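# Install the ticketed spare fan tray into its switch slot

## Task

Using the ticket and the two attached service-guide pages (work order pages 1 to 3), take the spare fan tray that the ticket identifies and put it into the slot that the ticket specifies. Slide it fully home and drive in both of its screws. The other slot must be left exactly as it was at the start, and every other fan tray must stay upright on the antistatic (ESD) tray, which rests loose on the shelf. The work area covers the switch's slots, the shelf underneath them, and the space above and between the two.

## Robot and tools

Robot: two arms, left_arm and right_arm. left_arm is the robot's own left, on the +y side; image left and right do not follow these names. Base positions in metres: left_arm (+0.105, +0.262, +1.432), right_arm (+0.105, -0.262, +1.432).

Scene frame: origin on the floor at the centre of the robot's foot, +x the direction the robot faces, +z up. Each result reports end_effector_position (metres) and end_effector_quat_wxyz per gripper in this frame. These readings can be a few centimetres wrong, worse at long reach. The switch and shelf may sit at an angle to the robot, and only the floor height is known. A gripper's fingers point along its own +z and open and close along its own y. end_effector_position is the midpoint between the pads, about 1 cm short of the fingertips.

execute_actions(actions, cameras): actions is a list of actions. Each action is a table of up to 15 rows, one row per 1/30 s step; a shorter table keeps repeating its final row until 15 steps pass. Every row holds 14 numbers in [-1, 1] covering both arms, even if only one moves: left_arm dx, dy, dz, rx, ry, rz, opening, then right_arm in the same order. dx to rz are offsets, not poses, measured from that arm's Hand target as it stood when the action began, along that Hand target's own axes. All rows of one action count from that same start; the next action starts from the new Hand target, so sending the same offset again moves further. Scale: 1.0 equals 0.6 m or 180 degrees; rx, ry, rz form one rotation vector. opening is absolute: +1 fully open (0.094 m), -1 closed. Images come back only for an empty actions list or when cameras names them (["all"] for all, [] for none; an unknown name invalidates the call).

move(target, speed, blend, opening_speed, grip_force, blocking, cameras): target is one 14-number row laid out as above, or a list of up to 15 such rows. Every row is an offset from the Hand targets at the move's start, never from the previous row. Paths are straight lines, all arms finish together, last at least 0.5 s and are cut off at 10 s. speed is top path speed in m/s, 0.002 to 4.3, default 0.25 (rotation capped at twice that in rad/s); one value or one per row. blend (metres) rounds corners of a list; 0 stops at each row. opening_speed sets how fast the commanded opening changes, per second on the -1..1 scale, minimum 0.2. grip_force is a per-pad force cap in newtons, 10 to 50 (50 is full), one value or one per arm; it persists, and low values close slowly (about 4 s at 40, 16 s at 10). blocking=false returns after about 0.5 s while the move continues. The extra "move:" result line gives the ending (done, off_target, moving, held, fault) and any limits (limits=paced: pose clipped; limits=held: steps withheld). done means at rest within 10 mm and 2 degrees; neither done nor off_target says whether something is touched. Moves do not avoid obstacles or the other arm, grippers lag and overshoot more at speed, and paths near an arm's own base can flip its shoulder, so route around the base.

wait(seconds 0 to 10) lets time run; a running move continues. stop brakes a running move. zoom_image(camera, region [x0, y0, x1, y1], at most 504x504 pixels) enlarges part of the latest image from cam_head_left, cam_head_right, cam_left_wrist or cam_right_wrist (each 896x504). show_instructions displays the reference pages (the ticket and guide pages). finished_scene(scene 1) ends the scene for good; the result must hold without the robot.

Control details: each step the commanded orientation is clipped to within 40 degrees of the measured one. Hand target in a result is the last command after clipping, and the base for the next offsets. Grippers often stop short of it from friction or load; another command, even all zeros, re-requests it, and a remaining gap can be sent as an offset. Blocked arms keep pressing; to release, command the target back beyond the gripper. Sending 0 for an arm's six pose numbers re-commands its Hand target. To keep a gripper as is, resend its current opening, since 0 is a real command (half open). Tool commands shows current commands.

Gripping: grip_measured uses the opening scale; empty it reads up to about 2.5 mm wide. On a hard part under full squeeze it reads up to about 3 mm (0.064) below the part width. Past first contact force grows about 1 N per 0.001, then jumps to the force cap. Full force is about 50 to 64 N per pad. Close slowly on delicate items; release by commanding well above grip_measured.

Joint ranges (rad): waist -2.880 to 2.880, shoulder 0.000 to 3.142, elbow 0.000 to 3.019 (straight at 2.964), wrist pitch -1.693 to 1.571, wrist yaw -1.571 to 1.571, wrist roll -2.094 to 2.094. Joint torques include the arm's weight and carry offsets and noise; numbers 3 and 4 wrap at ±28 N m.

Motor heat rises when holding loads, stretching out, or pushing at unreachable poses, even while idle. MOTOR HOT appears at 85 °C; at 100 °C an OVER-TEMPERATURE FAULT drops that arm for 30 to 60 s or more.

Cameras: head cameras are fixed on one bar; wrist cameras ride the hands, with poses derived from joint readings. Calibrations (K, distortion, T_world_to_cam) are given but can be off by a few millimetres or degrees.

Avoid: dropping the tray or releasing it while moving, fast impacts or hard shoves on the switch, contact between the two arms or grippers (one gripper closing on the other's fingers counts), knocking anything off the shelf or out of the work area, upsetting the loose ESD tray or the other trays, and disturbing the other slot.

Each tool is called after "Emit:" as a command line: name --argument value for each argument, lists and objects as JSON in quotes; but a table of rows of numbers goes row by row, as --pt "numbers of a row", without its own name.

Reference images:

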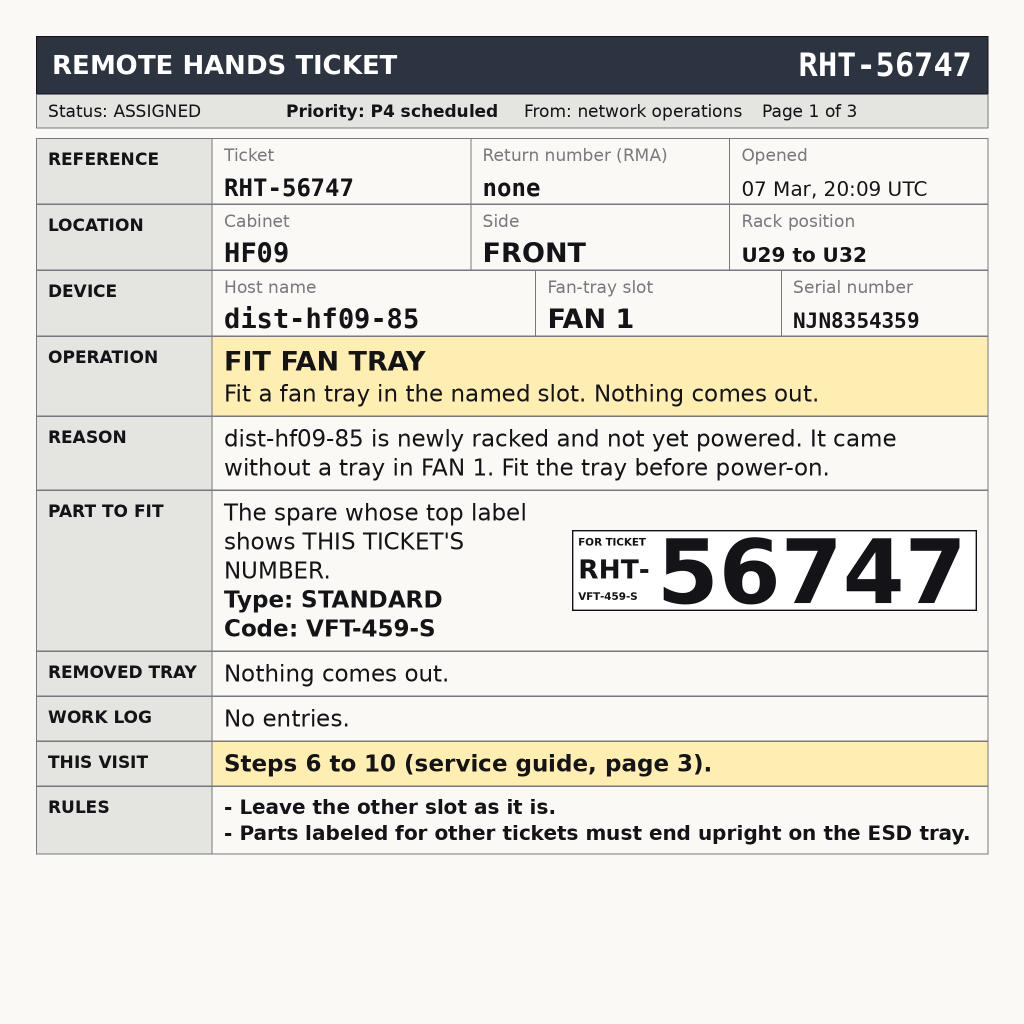

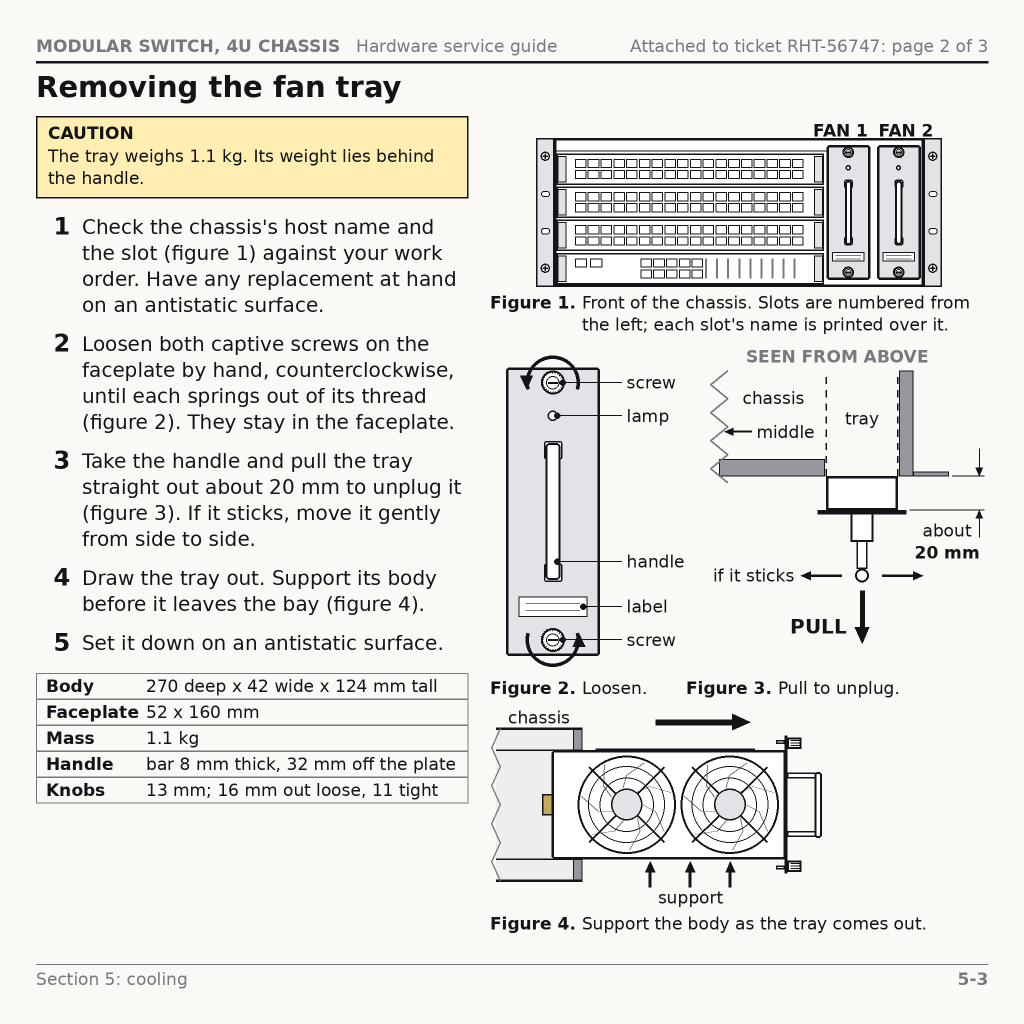

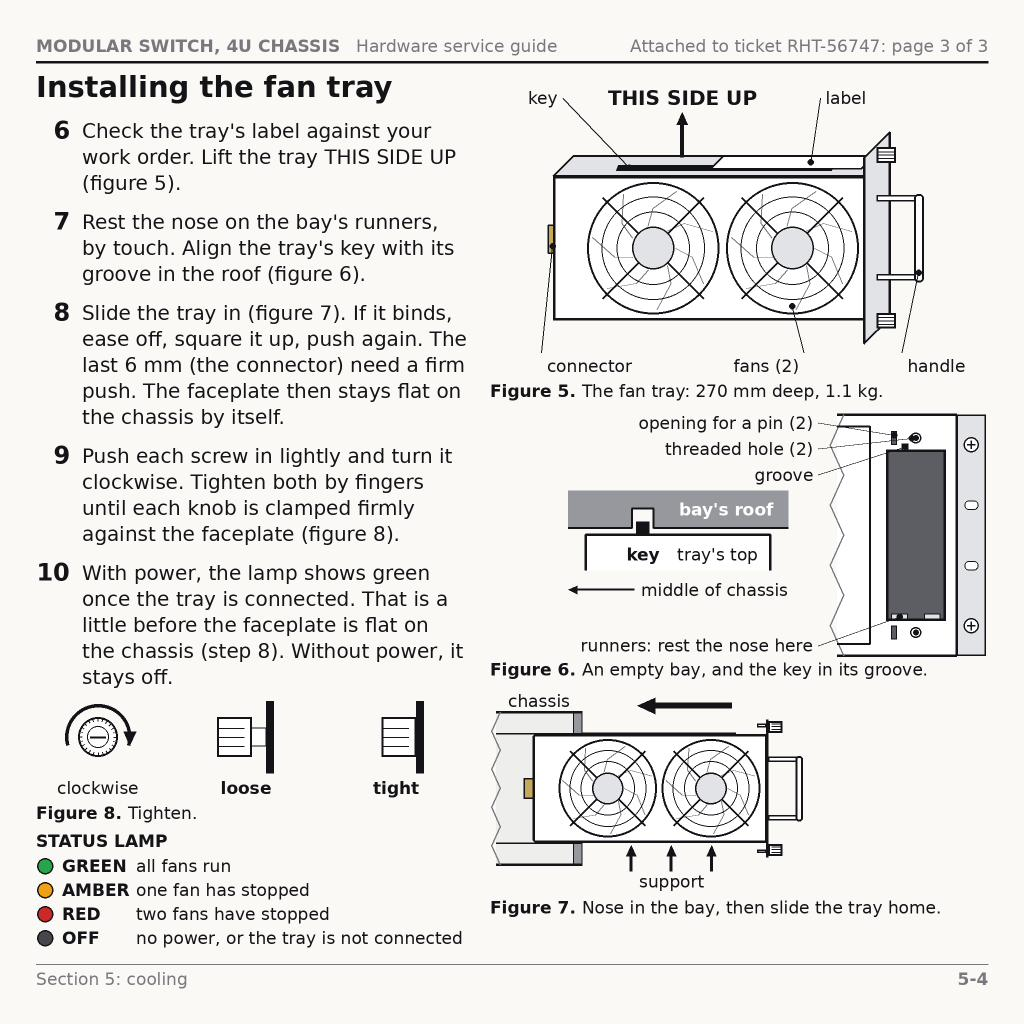

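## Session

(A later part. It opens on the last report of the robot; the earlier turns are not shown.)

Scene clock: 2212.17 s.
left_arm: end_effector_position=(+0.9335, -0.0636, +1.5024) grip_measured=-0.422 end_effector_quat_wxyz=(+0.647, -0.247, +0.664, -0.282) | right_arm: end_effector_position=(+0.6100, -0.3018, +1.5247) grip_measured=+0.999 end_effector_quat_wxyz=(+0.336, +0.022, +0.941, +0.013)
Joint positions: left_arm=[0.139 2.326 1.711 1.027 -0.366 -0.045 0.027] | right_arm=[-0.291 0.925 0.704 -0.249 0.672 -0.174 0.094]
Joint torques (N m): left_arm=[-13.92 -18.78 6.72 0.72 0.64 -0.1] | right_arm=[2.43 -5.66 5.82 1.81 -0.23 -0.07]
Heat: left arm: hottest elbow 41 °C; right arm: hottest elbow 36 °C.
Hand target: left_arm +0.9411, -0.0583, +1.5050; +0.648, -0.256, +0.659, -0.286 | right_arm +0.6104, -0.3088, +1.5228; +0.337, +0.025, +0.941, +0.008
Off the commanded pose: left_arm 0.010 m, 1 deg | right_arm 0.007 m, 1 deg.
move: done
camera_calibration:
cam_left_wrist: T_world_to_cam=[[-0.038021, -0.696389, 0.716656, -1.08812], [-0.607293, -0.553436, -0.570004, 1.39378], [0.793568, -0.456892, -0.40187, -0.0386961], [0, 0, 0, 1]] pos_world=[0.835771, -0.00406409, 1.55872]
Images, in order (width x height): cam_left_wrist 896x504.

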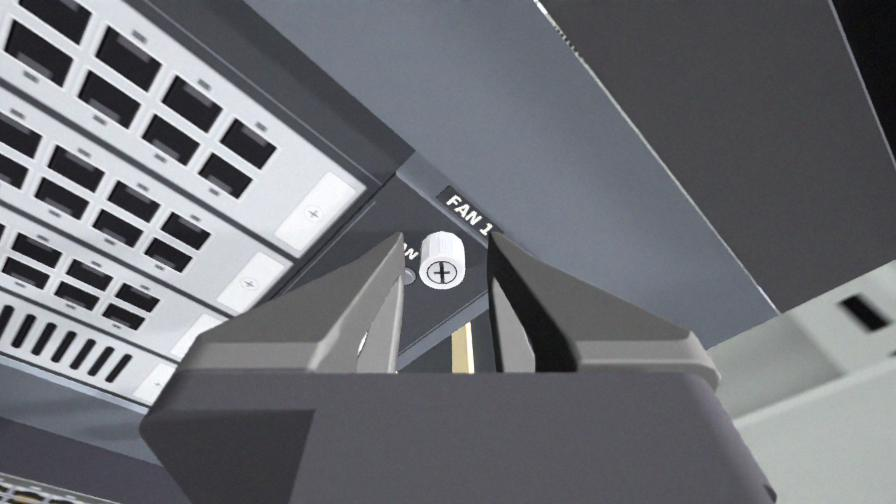

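Engaged and working; repeating strokes.

Emit:
move --pt "0 0 0 0 0 0 -1 0 0 0 0 0 0 1" --pt "0 0 0.05 0 0 0.5 -1 0 0 0 0 0 0 1" --pt "0 0 0 0 0 0.5 -0.42 0 0 0 0 0 0 1" --pt "0 0 0 0 0 0 -0.42 0 0 0 0 0 0 1" --speed 1.0

Emit:
move --pt "0 0 0 0 0 0 -1 0 0 0 0 0 0 1" --pt "0 0 0.05 0 0 0.5 -1 0 0 0 0 0 0 1" --pt "0 0 0 0 0 0.5 -0.42 0 0 0 0 0 0 1" --pt "0 0 0 0 0 0 -0.42 0 0 0 0 0 0 1" --speed 1.0

Emit:
move --pt "0 0 0 0 0 0 -1 0 0 0 0 0 0 1" --pt "0 0 0.05 0 0 0.5 -1 0 0 0 0 0 0 1" --pt "0 0 0 0 0 0.5 -0.42 0 0 0 0 0 0 1" --pt "0 0 0 0 0 0 -0.42 0 0 0 0 0 0 1" --speed 1.0

Emit:
move --pt "0 0 0 0 0 0 -1 0 0 0 0 0 0 1" --pt "0 0 0.05 0 0 0.5 -1 0 0 0 0 0 0 1" --pt "0 0 0 0 0 0.5 -0.42 0 0 0 0 0 0 1" --pt "0 0 0 0 0 0 -0.42 0 0 0 0 0 0 1" --speed 1.0 --cameras '["cam_left_wrist"]'

Emit:
zoom_image --camera "cam_left_wrist" --region '[380, 180, 500, 300]'

Scene clock: 2231.67 s.
left_arm: end_effector_position=(+0.9334, -0.0639, +1.5022) grip_measured=-0.422 end_effector_quat_wxyz=(+0.647, -0.246, +0.664, -0.282) | right_arm: end_effector_position=(+0.6100, -0.3018, +1.5247) grip_measured=+0.999 end_effector_quat_wxyz=(+0.336, +0.022, +0.941, +0.013)
Joint positions: left_arm=[0.139 2.327 1.711 1.027 -0.366 -0.045 0.027] | right_arm=[-0.291 0.925 0.704 -0.249 0.672 -0.174 0.094]
Joint torques (N m): left_arm=[-13.22 -18.78 7.01 0.5 0.6 -0.16] | right_arm=[2.37 -5.71 5.82 1.8 -0.23 -0.07]
Motor temperatures (°C): left_arm=[31 35 39 25 32 24 28] | right_arm=[31 30 35 27 24 25 23]
Heat: left arm: hottest elbow 39 °C; right arm: hottest elbow 35 °C.
Hand target: left_arm +0.9410, -0.0585, +1.5051; +0.648, -0.255, +0.659, -0.286 | right_arm +0.6104, -0.3088, +1.5228; +0.337, +0.025, +0.941, +0.008
Off the commanded pose: left_arm 0.010 m, 1 deg | right_arm 0.007 m, 1 deg.
move: done

Scene clock: 2237.83 s.
left_arm: end_effector_position=(+0.9335, -0.0637, +1.5019) grip_measured=-0.422 end_effector_quat_wxyz=(+0.647, -0.247, +0.664, -0.282) | right_arm: end_effector_position=(+0.6100, -0.3018, +1.5247) grip_measured=+0.999 end_effector_quat_wxyz=(+0.336, +0.022, +0.941, +0.013)
Joint positions: left_arm=[0.139 2.327 1.712 1.027 -0.366 -0.045 0.027] | right_arm=[-0.291 0.925 0.704 -0.249 0.672 -0.174 0.094]
Joint torques (N m): left_arm=[-13.8 -19.43 6.99 0.98 0.61 -0.08] | right_arm=[2.43 -5.77 5.81 1.81 -0.23 -0.07]
Heat: left arm: hottest elbow 39 °C; right arm: hottest elbow 35 °C.
Hand target: left_arm +0.9411, -0.0584, +1.5050; +0.648, -0.256, +0.659, -0.286 | right_arm +0.6104, -0.3088, +1.5228; +0.337, +0.025, +0.941, +0.008
Off the commanded pose: left_arm 0.010 m, 1 deg | right_arm 0.007 m, 1 deg.
move: done

Scene clock: 2243.97 s.
left_arm: end_effector_position=(+0.9334, -0.0638, +1.5017) grip_measured=-0.422 end_effector_quat_wxyz=(+0.647, -0.246, +0.664, -0.282) | right_arm: end_effector_position=(+0.6100, -0.3018, +1.5247) grip_measured=+0.999 end_effector_quat_wxyz=(+0.336, +0.022, +0.941, +0.013)
Joint positions: left_arm=[0.139 2.327 1.711 1.027 -0.366 -0.045 0.027] | right_arm=[-0.291 0.925 0.704 -0.249 0.672 -0.174 0.094]
Joint torques (N m): left_arm=[-13.51 -18.9 7.05 0.85 0.62 -0.04] | right_arm=[2.37 -5.71 5.81 1.78 -0.23 -0.07]
Heat: left arm: hottest elbow 39 °C; right arm: hottest elbow 35 °C.
Hand target: left_arm +0.9410, -0.0585, +1.5050; +0.648, -0.255, +0.659, -0.286 | right_arm +0.6104, -0.3088, +1.5228; +0.337, +0.025, +0.941, +0.008
Off the commanded pose: left_arm 0.010 m, 1 deg | right_arm 0.007 m, 1 deg.
move: done

Scene clock: 2250.13 s.
left_arm: end_effector_position=(+0.9334, -0.0638, +1.5017) grip_measured=-0.422 end_effector_quat_wxyz=(+0.647, -0.246, +0.664, -0.282) | right_arm: end_effector_position=(+0.6100, -0.3018, +1.5247) grip_measured=+0.999 end_effector_quat_wxyz=(+0.336, +0.022, +0.941, +0.013)
Joint positions: left_arm=[0.139 2.327 1.711 1.027 -0.366 -0.045 0.027] | right_arm=[-0.291 0.925 0.704 -0.249 0.672 -0.174 0.094]
Joint torques (N m): left_arm=[-14.39 -19.72 6.93 0.84 0.69 -0.11] | right_arm=[2.37 -5.71 5.79 1.8 -0.23 -0.07]
Heat: left arm: hottest elbow 39 °C; right arm: hottest elbow 35 °C.
Hand target: left_arm +0.9410, -0.0585, +1.5050; +0.648, -0.255, +0.659, -0.286 | right_arm +0.6104, -0.3088, +1.5228; +0.337, +0.025, +0.941, +0.008
Off the commanded pose: left_arm 0.010 m, 1 deg | right_arm 0.007 m, 1 deg.
move: done
camera_calibration:
cam_left_wrist: T_world_to_cam=[[-0.0379084, -0.696691, 0.716369, -1.08741], [-0.607794, -0.552959, -0.569932, 1.3937], [0.793189, -0.45701, -0.402483, -0.037712], [0, 0, 0, 1]] pos_world=[0.835772, -0.00416397, 1.55812]
Images, in order (width x height): cam_left_wrist 896x504.

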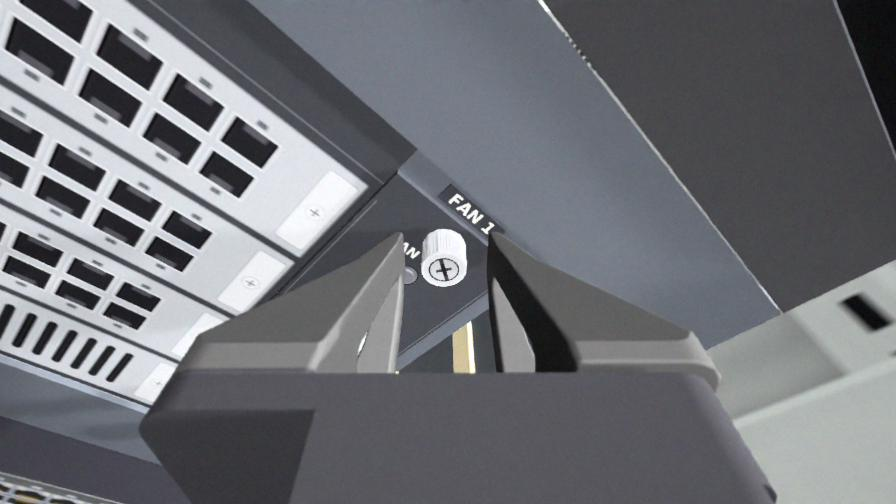

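Scaled by 4.200 from the camera's 896x504 image, which has a finer 1280x720 frame.

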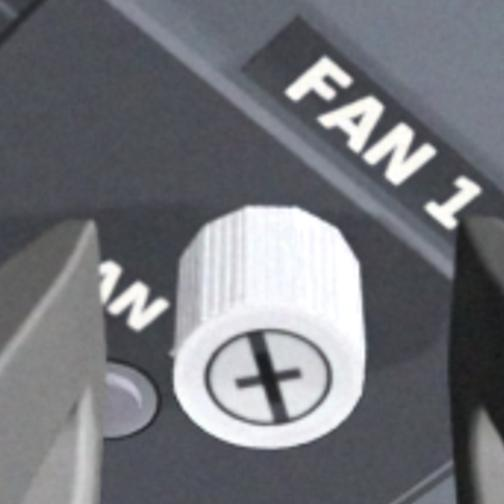

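Emit:
move --pt "0 0 0 0 0 0 -1 0 0 0 0 0 0 1" --pt "0 0 0.03 0 0 0.53 -1 0 0 0 0 0 0 1" --pt "0 0 0 0 0 0.53 -0.42 0 0 0 0 0 0 1" --pt "0 0 0 0 0 0 -0.42 0 0 0 0 0 0 1" --speed 1.1

Emit:
move --pt "0 0 0 0 0 0 -1 0 0 0 0 0 0 1" --pt "0 0 0.03 0 0 0.53 -1 0 0 0 0 0 0 1" --pt "0 0 0 0 0 0.53 -0.42 0 0 0 0 0 0 1" --pt "0 0 0 0 0 0 -0.42 0 0 0 0 0 0 1" --speed 1.1

Emit:
move --pt "0 0 0 0 0 0 -1 0 0 0 0 0 0 1" --pt "0 0 0.03 0 0 0.53 -1 0 0 0 0 0 0 1" --pt "0 0 0 0 0 0.53 -0.42 0 0 0 0 0 0 1" --pt "0 0 0 0 0 0 -0.42 0 0 0 0 0 0 1" --speed 1.1

Emit:
move --pt "0 0 0 0 0 0 -1 0 0 0 0 0 0 1" --pt "0 0 0.03 0 0 0.53 -1 0 0 0 0 0 0 1" --pt "0 0 0 0 0 0.53 -0.42 0 0 0 0 0 0 1" --pt "0 0 0 0 0 0 -0.42 0 0 0 0 0 0 1" --speed 1.1

Emit:
move --pt "0 0 0 0 0 0 -1 0 0 0 0 0 0 1" --pt "0 0 0.03 0 0 0.53 -1 0 0 0 0 0 0 1" --pt "0 0 0 0 0 0.53 -0.42 0 0 0 0 0 0 1" --pt "0 0 0 0 0 0 -0.42 0 0 0 0 0 0 1" --speed 1.1 --cameras '["cam_left_wrist"]'

Emit:
zoom_image --camera "cam_left_wrist" --region '[380, 180, 500, 300]'

Scene clock: 2282.00 s.
left_arm: end_effector_position=(+0.9333, -0.0636, +1.5013) grip_measured=-0.422 end_effector_quat_wxyz=(+0.647, -0.247, +0.664, -0.281) | right_arm: end_effector_position=(+0.6100, -0.3018, +1.5247) grip_measured=+0.999 end_effector_quat_wxyz=(+0.336, +0.022, +0.941, +0.013)
Joint positions: left_arm=[0.139 2.327 1.711 1.027 -0.368 -0.045 0.027] | right_arm=[-0.291 0.925 0.704 -0.249 0.672 -0.174 0.094]
Joint torques (N m): left_arm=[-14.21 -18.78 6.95 0.7 0.69 -0.12] | right_arm=[2.37 -5.71 5.82 1.81 -0.23 -0.07]
Heat: left arm: hottest elbow 38 °C; right arm: hottest elbow 35 °C.
Hand target: left_arm +0.9410, -0.0585, +1.5050; +0.648, -0.255, +0.659, -0.286 | right_arm +0.6104, -0.3088, +1.5228; +0.337, +0.025, +0.941, +0.008
Off the commanded pose: left_arm 0.010 m, 1 deg | right_arm 0.007 m, 1 deg.
move: done

Scene clock: 2288.03 s.
left_arm: end_effector_position=(+0.9333, -0.0636, +1.5013) grip_measured=-0.422 end_effector_quat_wxyz=(+0.647, -0.247, +0.664, -0.281) | right_arm: end_effector_position=(+0.6100, -0.3018, +1.5247) grip_measured=+0.999 end_effector_quat_wxyz=(+0.336, +0.022, +0.941, +0.013)
Joint positions: left_arm=[0.139 2.327 1.711 1.027 -0.368 -0.045 0.027] | right_arm=[-0.291 0.925 0.704 -0.249 0.672 -0.174 0.094]
Joint torques (N m): left_arm=[-13.45 -18.78 7.01 0.7 0.73 -0.12] | right_arm=[2.43 -5.66 5.81 1.8 -0.23 -0.07]
Heat: left arm: hottest elbow 38 °C; right arm: hottest elbow 35 °C.
Hand target: left_arm +0.9410, -0.0585, +1.5050; +0.648, -0.255, +0.659, -0.286 | right_arm +0.6104, -0.3088, +1.5228; +0.337, +0.025, +0.941, +0.008
Off the commanded pose: left_arm 0.010 m, 1 deg | right_arm 0.007 m, 1 deg.
move: done

Scene clock: 2294.10 s.
left_arm: end_effector_position=(+0.9333, -0.0636, +1.5013) grip_measured=-0.422 end_effector_quat_wxyz=(+0.647, -0.247, +0.664, -0.281) | right_arm: end_effector_position=(+0.6100, -0.3018, +1.5247) grip_measured=+0.999 end_effector_quat_wxyz=(+0.336, +0.022, +0.941, +0.013)
Joint positions: left_arm=[0.139 2.327 1.711 1.027 -0.368 -0.045 0.027] | right_arm=[-0.291 0.925 0.704 -0.249 0.672 -0.174 0.094]
Joint torques (N m): left_arm=[-13.27 -19.25 6.89 0.79 0.68 -0.1] | right_arm=[2.43 -5.83 5.81 1.83 -0.23 -0.07]
Heat: left arm: hottest elbow 38 °C; right arm: hottest elbow 35 °C.
Hand target: left_arm +0.9410, -0.0585, +1.5050; +0.648, -0.255, +0.659, -0.286 | right_arm +0.6104, -0.3088, +1.5228; +0.337, +0.025, +0.941, +0.008
Off the commanded pose: left_arm 0.010 m, 1 deg | right_arm 0.007 m, 1 deg.
move: done

Scene clock: 2300.17 s.
left_arm: end_effector_position=(+0.9333, -0.0636, +1.5013) grip_measured=-0.422 end_effector_quat_wxyz=(+0.647, -0.247, +0.664, -0.281) | right_arm: end_effector_position=(+0.6100, -0.3018, +1.5247) grip_measured=+0.999 end_effector_quat_wxyz=(+0.336, +0.022, +0.941, +0.013)
Joint positions: left_arm=[0.139 2.327 1.711 1.027 -0.368 -0.045 0.027] | right_arm=[-0.291 0.925 0.704 -0.249 0.672 -0.174 0.094]
Joint torques (N m): left_arm=[-13.86 -18.9 6.42 0.68 0.69 -0.17] | right_arm=[2.43 -5.77 5.82 1.8 -0.23 -0.07]
Heat: left arm: hottest elbow 38 °C; right arm: hottest elbow 35 °C.
Hand target: left_arm +0.9410, -0.0585, +1.5050; +0.648, -0.255, +0.659, -0.286 | right_arm +0.6104, -0.3088, +1.5228; +0.337, +0.025, +0.941, +0.008
Off the commanded pose: left_arm 0.010 m, 1 deg | right_arm 0.007 m, 1 deg.
move: done

Scene clock: 2306.23 s.
left_arm: end_effector_position=(+0.9334, -0.0634, +1.5015) grip_measured=-0.422 end_effector_quat_wxyz=(+0.647, -0.247, +0.664, -0.281) | right_arm: end_effector_position=(+0.6100, -0.3018, +1.5247) grip_measured=+0.999 end_effector_quat_wxyz=(+0.336, +0.022, +0.941, +0.013)
Joint positions: left_arm=[0.139 2.327 1.711 1.027 -0.368 -0.045 0.027] | right_arm=[-0.291 0.925 0.704 -0.249 0.672 -0.174 0.094]
Joint torques (N m): left_arm=[-14.27 -20.6 6.84 0.87 0.74 -0.07] | right_arm=[2.37 -5.71 5.81 1.83 -0.23 -0.07]
Heat: left arm: hottest elbow 38 °C; right arm: hottest elbow 35 °C.
Hand target: left_arm +0.9411, -0.0584, +1.5053; +0.648, -0.256, +0.658, -0.286 | right_arm +0.6104, -0.3088, +1.5228; +0.337, +0.025, +0.941, +0.008
Off the commanded pose: left_arm 0.010 m, 1 deg | right_arm 0.007 m, 1 deg.
move: done
camera_calibration:
cam_left_wrist: T_world_to_cam=[[-0.0356883, -0.696774, 0.716402, -1.08918], [-0.607701, -0.553962, -0.569057, 1.39236], [0.793364, -0.455667, -0.40366, -0.0359265], [0, 0, 0, 1]] pos_world=[0.835771, -0.00396674, 1.55812]
Images, in order (width x height): cam_left_wrist 896x504.

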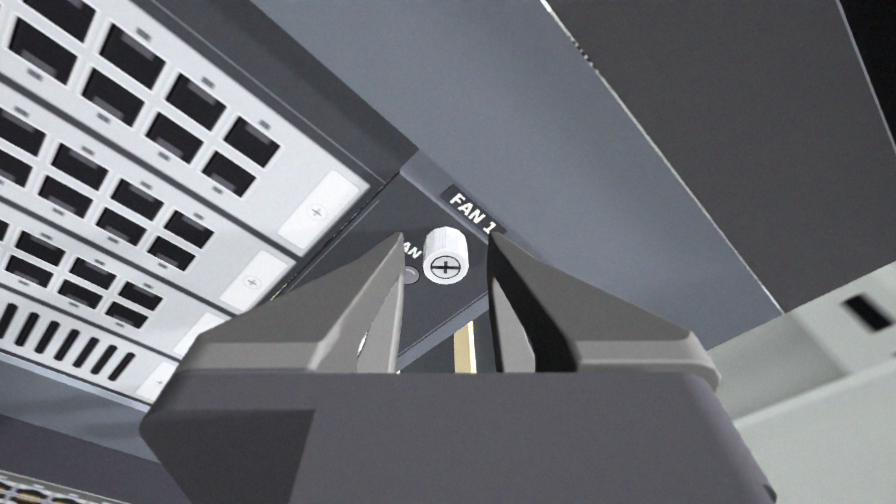

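Scaled by 4.200 from the camera's 896x504 image, which has a finer 1280x720 frame.

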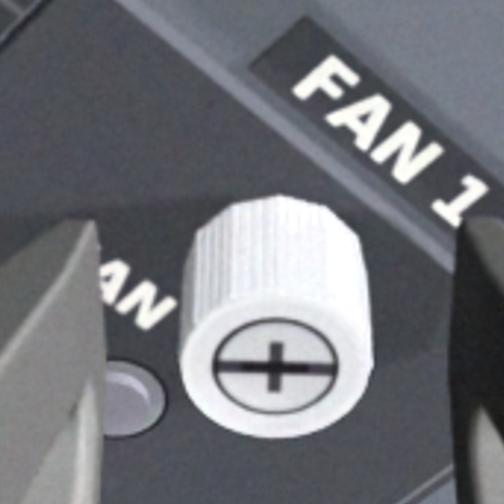

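Emit:
move --pt "0 0 0 0 0 0 -1 0 0 0 0 0 0 1" --pt "0 0 0.03 0 0 0.53 -1 0 0 0 0 0 0 1" --pt "0 0 0 0 0 0.53 -0.42 0 0 0 0 0 0 1" --pt "0 0 0 0 0 0 -0.42 0 0 0 0 0 0 1" --speed 1.1

Emit:
move --pt "0 0 0 0 0 0 -1 0 0 0 0 0 0 1" --pt "0 0 0.03 0 0 0.53 -1 0 0 0 0 0 0 1" --pt "0 0 0 0 0 0.53 -0.42 0 0 0 0 0 0 1" --pt "0 0 0 0 0 0 -0.42 0 0 0 0 0 0 1" --speed 1.1

Emit:
move --pt "0 0 0 0 0 0 -1 0 0 0 0 0 0 1" --pt "0 0 0.03 0 0 0.53 -1 0 0 0 0 0 0 1" --pt "0 0 0 0 0 0.53 -0.42 0 0 0 0 0 0 1" --pt "0 0 0 0 0 0 -0.42 0 0 0 0 0 0 1" --speed 1.1

Emit:
move --pt "0 0 0 0 0 0 -1 0 0 0 0 0 0 1" --pt "0 0 0.03 0 0 0.53 -1 0 0 0 0 0 0 1" --pt "0 0 0 0 0 0.53 -0.42 0 0 0 0 0 0 1" --pt "0 0 0 0 0 0 -0.42 0 0 0 0 0 0 1" --speed 1.1 --cameras '["cam_left_wrist"]'

Emit:
zoom_image --camera "cam_left_wrist" --region '[380, 180, 500, 300]'

Scene clock: 2328.77 s.
left_arm: end_effector_position=(+0.9334, -0.0634, +1.5015) grip_measured=-0.422 end_effector_quat_wxyz=(+0.647, -0.247, +0.664, -0.281) | right_arm: end_effector_position=(+0.6100, -0.3018, +1.5247) grip_measured=+0.999 end_effector_quat_wxyz=(+0.336, +0.022, +0.941, +0.013)
Joint positions: left_arm=[0.139 2.327 1.711 1.027 -0.368 -0.045 0.027] | right_arm=[-0.291 0.925 0.704 -0.249 0.672 -0.174 0.094]
Joint velocities: left_arm=[-0.015 0.005 0.007 -0.002 0.007 -0.154 0] | right_arm=[within noise]
Joint torques (N m): left_arm=[-13.92 -19.14 6.83 0.62 0.72 -0.04] | right_arm=[2.43 -5.71 5.81 1.81 -0.23 -0.07]
Heat: left arm: hottest elbow 38 °C; right arm: hottest elbow 35 °C.
Hand target: left_arm +0.9411, -0.0584, +1.5053; +0.648, -0.256, +0.658, -0.286 | right_arm +0.6104, -0.3088, +1.5228; +0.337, +0.025, +0.941, +0.008
Off the commanded pose: left_arm 0.010 m, 1 deg | right_arm 0.007 m, 1 deg.
move: done

Scene clock: 2334.83 s.
left_arm: end_effector_position=(+0.9334, -0.0634, +1.5015) grip_measured=-0.422 end_effector_quat_wxyz=(+0.647, -0.247, +0.664, -0.281) | right_arm: end_effector_position=(+0.6100, -0.3018, +1.5247) grip_measured=+0.999 end_effector_quat_wxyz=(+0.336, +0.022, +0.941, +0.013)
Joint positions: left_arm=[0.139 2.327 1.711 1.027 -0.368 -0.045 0.027] | right_arm=[-0.291 0.925 0.704 -0.249 0.672 -0.174 0.094]
Joint torques (N m): left_arm=[-13.98 -19.66 6.95 0.85 0.69 -0.11] | right_arm=[2.43 -5.77 5.81 1.8 -0.23 -0.07]
Heat: left arm: hottest elbow 38 °C; right arm: hottest elbow 35 °C.
Hand target: left_arm +0.9411, -0.0584, +1.5053; +0.648, -0.256, +0.658, -0.286 | right_arm +0.6104, -0.3088, +1.5228; +0.337, +0.025, +0.941, +0.008
Off the commanded pose: left_arm 0.010 m, 1 deg | right_arm 0.007 m, 1 deg.
move: done

Scene clock: 2340.90 s.
left_arm: end_effector_position=(+0.9334, -0.0630, +1.5015) grip_measured=-0.422 end_effector_quat_wxyz=(+0.647, -0.247, +0.664, -0.281) | right_arm: end_effector_position=(+0.6100, -0.3018, +1.5247) grip_measured=+0.999 end_effector_quat_wxyz=(+0.336, +0.022, +0.941, +0.013)
Joint positions: left_arm=[0.14 2.326 1.71 1.027 -0.368 -0.045 0.027] | right_arm=[-0.291 0.925 0.704 -0.249 0.672 -0.174 0.094]
Joint torques (N m): left_arm=[-14.04 -18.49 7.04 0.91 0.68 -0.08] | right_arm=[2.43 -5.71 5.82 1.8 -0.23 -0.07]
Heat: left arm: hottest elbow 38 °C; right arm: hottest elbow 35 °C.
Hand target: left_arm +0.9411, -0.0583, +1.5052; +0.648, -0.256, +0.658, -0.286 | right_arm +0.6104, -0.3088, +1.5228; +0.337, +0.025, +0.941, +0.008
Off the commanded pose: left_arm 0.010 m, 1 deg | right_arm 0.007 m, 1 deg.
move: done; target 3's new opening was sent with left_arm's hand 0.007 m and 5 deg from that target

Scene clock: 2347.07 s.
left_arm: end_effector_position=(+0.9333, -0.0608, +1.4984) grip_measured=-0.422 end_effector_quat_wxyz=(+0.648, -0.246, +0.666, -0.277) | right_arm: end_effector_position=(+0.6100, -0.3018, +1.5247) grip_measured=+0.999 end_effector_quat_wxyz=(+0.336, +0.022, +0.941, +0.013)
Joint positions: left_arm=[0.144 2.326 1.706 1.031 -0.368 -0.04 0.027] | right_arm=[-0.291 0.925 0.704 -0.249 0.672 -0.174 0.094]
Joint torques (N m): left_arm=[-14.33 -19.84 7.2 0.84 0.72 -0.13] | right_arm=[2.43 -5.77 5.82 1.83 -0.23 -0.07]
Heat: left arm: hottest elbow 38 °C; right arm: hottest elbow 35 °C.
Hand target: left_arm +0.9410, -0.0584, +1.5051; +0.648, -0.256, +0.659, -0.286 | right_arm +0.6104, -0.3088, +1.5228; +0.337, +0.025, +0.941, +0.008
Off the commanded pose: left_arm 0.011 m, 2 deg | right_arm 0.007 m, 1 deg.
move: off_target (left_arm); target 3's new opening was sent with left_arm's hand 0.009 m and 5 deg from that target; limits=paced
camera_calibration:
cam_left_wrist: T_world_to_cam=[[-0.0317848, -0.702081, 0.711387, -1.08156], [-0.607149, -0.551816, -0.571725, 1.39556], [0.793952, -0.45009, -0.408729, -0.0285057], [0, 0, 0, 1]] pos_world=[0.835569, -0.00208033, 1.55563]
Images, in order (width x height): cam_left_wrist 896x504.

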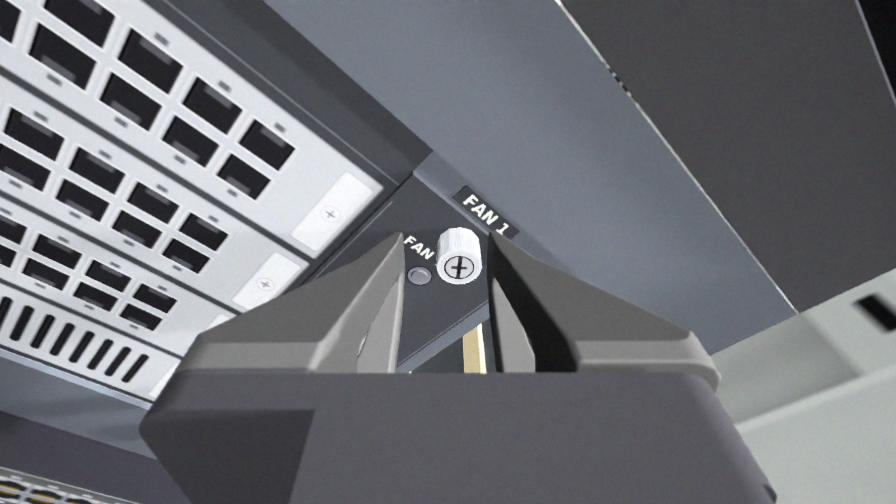

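Scaled by 4.200 from the camera's 896x504 image, which has a finer 1280x720 frame.

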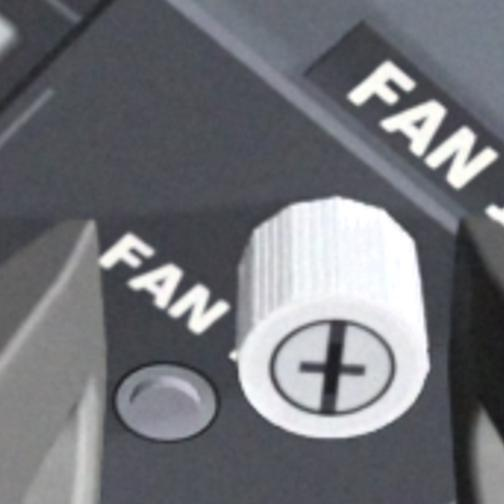

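Emit:
move --pt "0 0 0 0 0 0 -1 0 0 0 0 0 0 1" --pt "0 0 0.0 0 0 0.5 -1 0 0 0 0 0 0 1" --speed 0.7 --cameras '["cam_left_wrist"]'

Emit:
zoom_image --camera "cam_left_wrist" --region '[380, 180, 500, 300]'

Scene clock: 2360.13 s.
left_arm: end_effector_position=(+0.9344, -0.0581, +1.4991) grip_measured=-0.755 end_effector_quat_wxyz=(+0.663, +0.257, +0.666, +0.227) | right_arm: end_effector_position=(+0.6100, -0.3018, +1.5247) grip_measured=+0.999 end_effector_quat_wxyz=(+0.336, +0.022, +0.941, +0.013)
Joint positions: left_arm=[0.142 2.322 1.707 1.025 -0.386 1.418 0.012] | right_arm=[-0.291 0.925 0.704 -0.249 0.672 -0.174 0.094]
Joint torques (N m): left_arm=[-14.04 -19.14 7.2 0.95 1.49 0.78] | right_arm=[2.43 -5.77 5.82 1.8 -0.24 -0.07]
Heat: left arm: hottest elbow 37 °C; right arm: hottest elbow 35 °C.
Hand target: left_arm +0.9410, -0.0584, +1.5053; +0.660, +0.285, +0.646, +0.256 | right_arm +0.6104, -0.3088, +1.5228; +0.337, +0.025, +0.941, +0.008
Off the commanded pose: left_arm 0.009 m, 5 deg | right_arm 0.007 m, 1 deg.
move: off_target (left_arm)
camera_calibration:
cam_left_wrist: T_world_to_cam=[[-0.043496, -0.785161, -0.617762, 0.918592], [-0.566432, 0.528738, -0.632132, 1.51338], [0.82296, 0.322425, -0.467738, 0.0783723], [0, 0, 0, 1]] pos_world=[0.832686, -0.10421, 1.56079]
Images, in order (width x height): cam_left_wrist 896x504.

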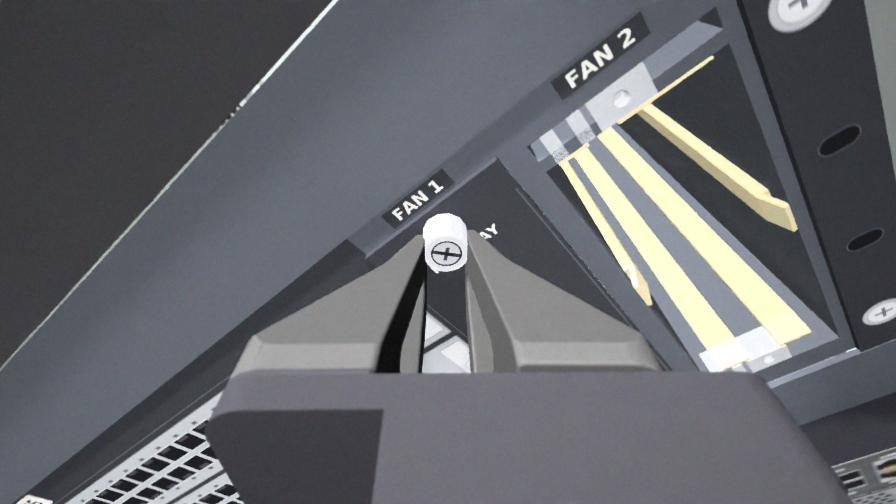

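Scaled by 4.200 from the camera's 896x504 image, which has a finer 1280x720 frame.

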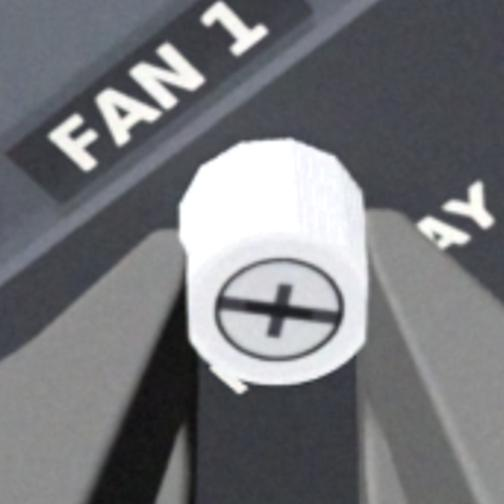

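Emit:
move --pt "0 0 0 0 0 0 -0.42 0 0 0 0 0 0 1" --pt "0 0 0 0 0 -0.5 -0.42 0 0 0 0 0 0 1" --pt "0 0 0 0 0 -0.5 -1 0 0 0 0 0 0 1" --speed 1.0 --cameras '["cam_left_wrist"]'

Scene clock: 2394.47 s.
left_arm: end_effector_position=(+0.9335, -0.0625, +1.5007) grip_measured=-0.756 end_effector_quat_wxyz=(+0.647, -0.245, +0.665, -0.283) | right_arm: end_effector_position=(+0.6100, -0.3018, +1.5247) grip_measured=+0.999 end_effector_quat_wxyz=(+0.336, +0.022, +0.941, +0.013)
Joint positions: left_arm=[0.142 2.324 1.707 1.026 -0.361 -0.046 0.011] | right_arm=[-0.291 0.925 0.704 -0.249 0.672 -0.174 0.094]
Joint torques (N m): left_arm=[-13.68 -19.25 6.95 0.83 0.4 -0.07] | right_arm=[2.43 -5.71 5.81 1.8 -0.23 -0.07]
Heat: left arm: hottest shoulder 37 °C; right arm: hottest elbow 35 °C.
Hand target: left_arm +0.9410, -0.0584, +1.5049; +0.648, -0.255, +0.659, -0.286 | right_arm +0.6104, -0.3088, +1.5228; +0.337, +0.025, +0.941, +0.008
Off the commanded pose: left_arm 0.010 m, 1 deg | right_arm 0.007 m, 1 deg.
move: done
camera_calibration:
cam_left_wrist: T_world_to_cam=[[-0.039953, -0.697401, 0.715566, -1.08275], [-0.609516, -0.550457, -0.570515, 1.39649], [0.791766, -0.458943, -0.403085, -0.035427], [0, 0, 0, 1]] pos_world=[0.835976, -0.00266035, 1.55722]
Images, in order (width x height): cam_left_wrist 896x504.

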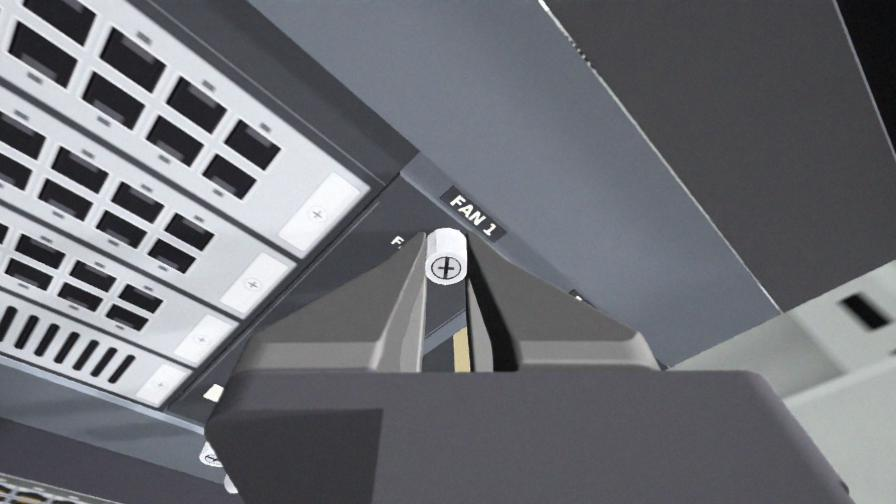

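Emit:
move --pt "0 0 0.02 0 0 0.53 -1 0 0 0 0 0 0 1" --speed 0.7 --cameras '["cam_left_wrist"]'

Emit:
zoom_image --camera "cam_left_wrist" --region '[390, 200, 500, 300]'

Scene clock: 2401.93 s.
left_arm: end_effector_position=(+0.9346, -0.0577, +1.4966) grip_measured=-0.756 end_effector_quat_wxyz=(+0.647, +0.290, +0.657, +0.257) | right_arm: end_effector_position=(+0.6100, -0.3018, +1.5247) grip_measured=+0.999 end_effector_quat_wxyz=(+0.336, +0.022, +0.941, +0.013)
Joint positions: left_arm=[0.143 2.321 1.707 1.015 -0.394 1.51 0.011] | right_arm=[-0.291 0.925 0.704 -0.249 0.672 -0.174 0.094]
Joint torques (N m): left_arm=[-13.68 -18.02 10.21 0.14 2 0.81] | right_arm=[2.43 -5.71 5.82 1.81 -0.23 -0.07]
Heat: left arm: hottest shoulder 37 °C; right arm: hottest elbow 35 °C.
Hand target: left_arm +0.9530, -0.0590, +1.5049; +0.647, +0.315, +0.632, +0.287 | right_arm +0.6104, -0.3088, +1.5228; +0.337, +0.025, +0.941, +0.008
Off the commanded pose: left_arm 0.020 m, 5 deg | right_arm 0.007 m, 1 deg.
move: off_target (left_arm)
camera_calibration:
cam_left_wrist: T_world_to_cam=[[-0.049598, -0.721822, -0.690299, 1.0352], [-0.570668, 0.587702, -0.573537, 1.43136], [0.819682, 0.365485, -0.44107, 0.0425541], [0, 0, 0, 1]] pos_world=[0.833296, -0.109538, 1.55431]
Images, in order (width x height): cam_left_wrist 896x504.

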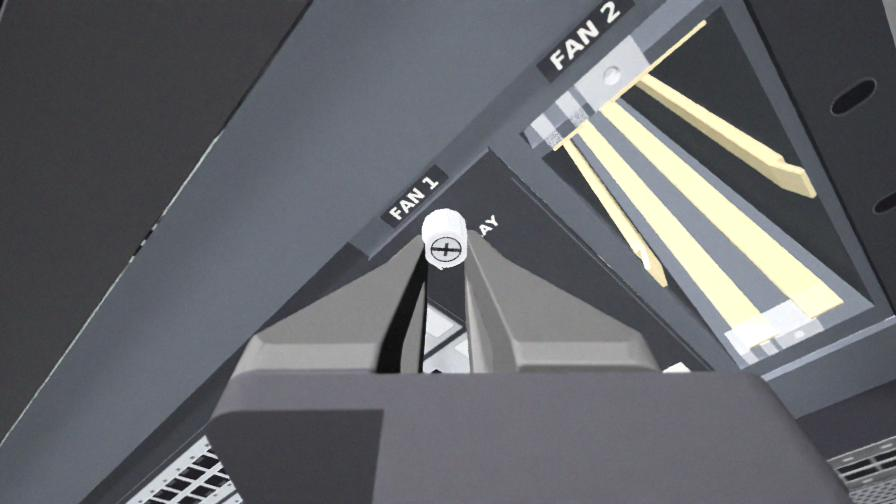

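Scaled by 4.582 from the camera's 896x504 image, which has a finer 1280x720 frame.

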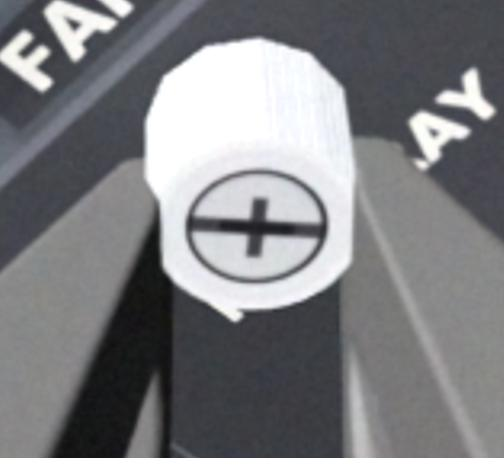

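Emit:
move --pt "0 0 0 0 0 0 -0.42 0 0 0 0 0 0 1" --pt "0 0 -0.14 0 0 0 -0.42 0 0 0 0 0 0 1" --pt "0 0 -0.145 0 0 -0.278 -0.42 0 0 0 0 0 0 1" --speed 0.5 --cameras '["cam_left_wrist"]'

Scene clock: 2420.13 s.
left_arm: end_effector_position=(+0.8664, -0.0564, +1.4902) grip_measured=-0.422 end_effector_quat_wxyz=(+0.702, +0.030, +0.711, -0.005) | right_arm: end_effector_position=(+0.6100, -0.3018, +1.5247) grip_measured=+0.999 end_effector_quat_wxyz=(+0.336, +0.022, +0.941, +0.013)
Joint positions: left_arm=[0.115 2.264 1.474 1.2 -0.4 0.765 0.027] | right_arm=[-0.291 0.925 0.704 -0.249 0.672 -0.174 0.094]
Joint torques (N m): left_arm=[-13.57 -18.67 4.42 1.28 0.53 -0.22] | right_arm=[2.43 -5.71 5.81 1.81 -0.23 -0.07]
Heat: left arm: hottest elbow 37 °C; right arm: hottest elbow 35 °C.
Hand target: left_arm +0.8662, -0.0549, +1.5050; +0.708, +0.018, +0.706, -0.014 | right_arm +0.6104, -0.3088, +1.5228; +0.337, +0.025, +0.941, +0.008
Off the commanded pose: left_arm 0.015 m, 2 deg | right_arm 0.007 m, 1 deg.
move: off_target (left_arm)
camera_calibration:
cam_left_wrist: T_world_to_cam=[[-0.0507457, -0.998709, -0.00223718, -0.0115718], [-0.585022, 0.0315411, -0.810404, 1.72214], [0.809429, -0.0398157, -0.585867, 0.296972], [0, 0, 0, 1]] pos_world=[0.766526, -0.0540509, 1.56959]
Images, in order (width x height): cam_left_wrist 896x504.

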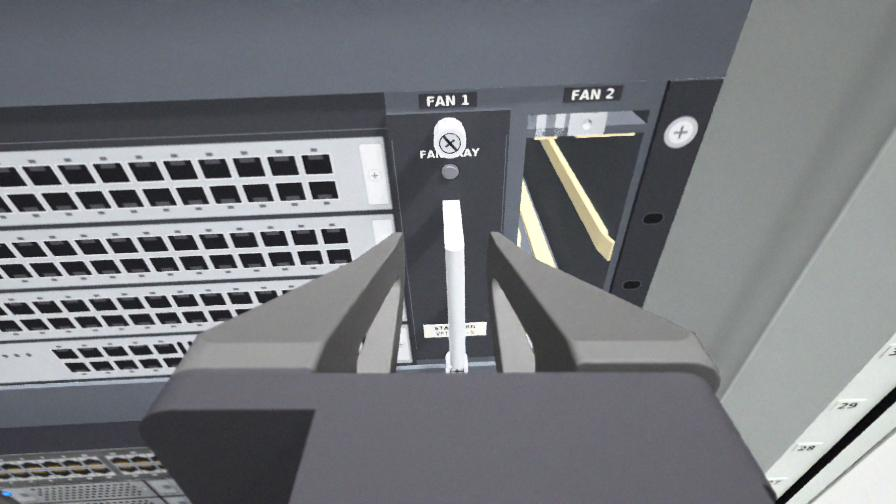

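Emit:
move --pt "0.238 -0.008 0 0 0 0 -0.42 0 0 0 0 0 0 1" --speed 0.4 --cameras '["cam_left_wrist"]'

Scene clock: 2424.97 s.
left_arm: end_effector_position=(+0.8548, -0.0604, +1.3416) grip_measured=-0.422 end_effector_quat_wxyz=(+0.693, +0.037, +0.719, -0.009) | right_arm: end_effector_position=(+0.6100, -0.3018, +1.5247) grip_measured=+0.999 end_effector_quat_wxyz=(+0.336, +0.022, +0.941, +0.013)
Joint positions: left_arm=[0.242 2.504 1.561 1.307 -0.286 0.708 0.027] | right_arm=[-0.291 0.925 0.704 -0.249 0.672 -0.174 0.094]
Joint torques (N m): left_arm=[-14.21 -19.19 5.44 1.55 0.66 -0.12] | right_arm=[2.43 -5.77 5.81 1.81 -0.23 -0.07]
Heat: left arm: hottest elbow 37 °C; right arm: hottest elbow 35 °C.
Hand target: left_arm +0.8661, -0.0591, +1.3621; +0.708, +0.018, +0.706, -0.014 | right_arm +0.6104, -0.3088, +1.5228; +0.337, +0.025, +0.941, +0.008
Off the commanded pose: left_arm 0.024 m, 3 deg | right_arm 0.007 m, 1 deg.
move: off_target (left_arm)
camera_calibration:
cam_left_wrist: T_world_to_cam=[[-0.0658643, -0.997808, -0.00644952, 0.00211918], [-0.603444, 0.0449787, -0.796136, 1.59238], [0.794681, -0.048545, -0.605083, 0.256936], [0, 0, 0, 1]] pos_world=[0.756868, -0.0570356, 1.42323]
Images, in order (width x height): cam_left_wrist 896x504.

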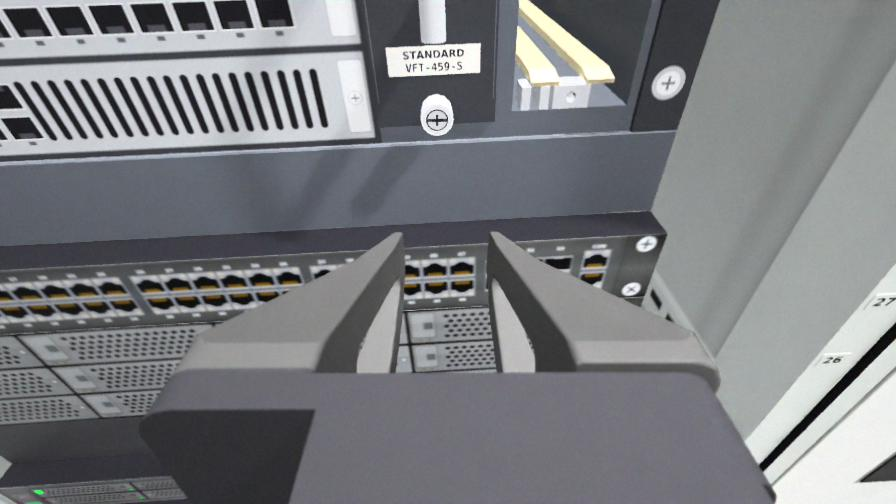

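Emit:
move --pt "-0.03 0 0.015 0 0 0 -0.42 0 0 0 0 0 0 1" --speed 0.3 --cameras '["cam_left_wrist"]'

Scene clock: 2429.57 s.
left_arm: end_effector_position=(+0.8631, -0.0582, +1.3596) grip_measured=-0.422 end_effector_quat_wxyz=(+0.698, +0.031, +0.715, -0.009) | right_arm: end_effector_position=(+0.6100, -0.3018, +1.5247) grip_measured=+0.999 end_effector_quat_wxyz=(+0.336, +0.022, +0.941, +0.013)
Joint positions: left_arm=[0.233 2.48 1.566 1.294 -0.293 0.708 0.027] | right_arm=[-0.291 0.925 0.704 -0.249 0.672 -0.174 0.094]
Joint torques (N m): left_arm=[-15.27 -18.73 5.86 0.69 0.43 -0.14] | right_arm=[2.43 -5.71 5.82 1.81 -0.23 -0.07]
Heat: left arm: hottest elbow 37 °C; right arm: hottest elbow 35 °C.
Hand target: left_arm +0.8752, -0.0595, +1.3803; +0.708, +0.018, +0.706, -0.014 | right_arm +0.6104, -0.3088, +1.5228; +0.337, +0.025, +0.941, +0.008
Off the commanded pose: left_arm 0.024 m, 2 deg | right_arm 0.007 m, 1 deg.
move: off_target (left_arm)
camera_calibration:
cam_left_wrist: T_world_to_cam=[[-0.0582577, -0.998301, 0.00134295, -0.0121566], [-0.593757, 0.0335683, -0.803944, 1.61324], [0.802533, -0.0476333, -0.594704, 0.240515], [0, 0, 0, 1]] pos_world=[0.764146, -0.0548333, 1.44001]
Images, in order (width x height): cam_left_wrist 896x504.

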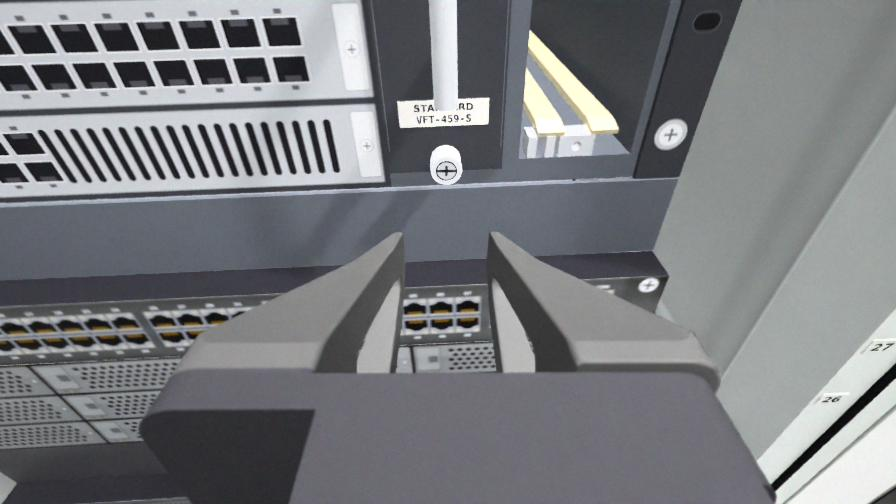

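Emit:
move --pt "-0.003 -0.002 0.06 0 0 0 -0.42 0 0 0 0 0 0 1" --speed 0.2 --cameras '["cam_left_wrist"]'

Scene clock: 2439.47 s.
left_arm: end_effector_position=(+0.9055, -0.0581, +1.3830) grip_measured=-0.422 end_effector_quat_wxyz=(+0.705, +0.025, +0.708, -0.008) | right_arm: end_effector_position=(+0.6100, -0.3018, +1.5247) grip_measured=+0.999 end_effector_quat_wxyz=(+0.336, +0.022, +0.941, +0.013)
Joint positions: left_arm=[0.233 2.48 1.687 1.196 -0.288 0.708 0.027] | right_arm=[-0.291 0.925 0.704 -0.249 0.672 -0.174 0.094]
Joint torques (N m): left_arm=[-13.63 -17.67 6.89 0.85 0.67 -0.16] | right_arm=[2.37 -5.77 5.82 1.81 -0.23 -0.07]
Heat: left arm: hottest elbow 37 °C; right arm: hottest elbow 35 °C.
Hand target: left_arm +0.9110, -0.0624, +1.3820; +0.708, +0.018, +0.706, -0.014 | right_arm +0.6104, -0.3088, +1.5228; +0.337, +0.025, +0.941, +0.008
Off the commanded pose: left_arm 0.007 m, 1 deg | right_arm 0.007 m, 1 deg.
move: done
camera_calibration:
cam_left_wrist: T_world_to_cam=[[-0.0483653, -0.9988, 0.00771647, -0.0275189], [-0.578004, 0.0216867, -0.815746, 1.65863], [0.814599, -0.0439139, -0.578359, 0.187152], [0, 0, 0, 1]] pos_world=[0.804911, -0.0552374, 1.46148]
Images, in order (width x height): cam_left_wrist 896x504.

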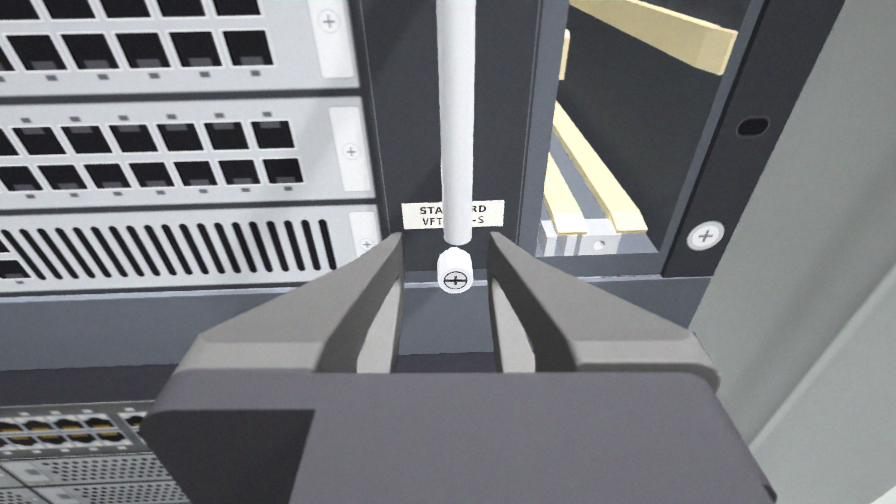

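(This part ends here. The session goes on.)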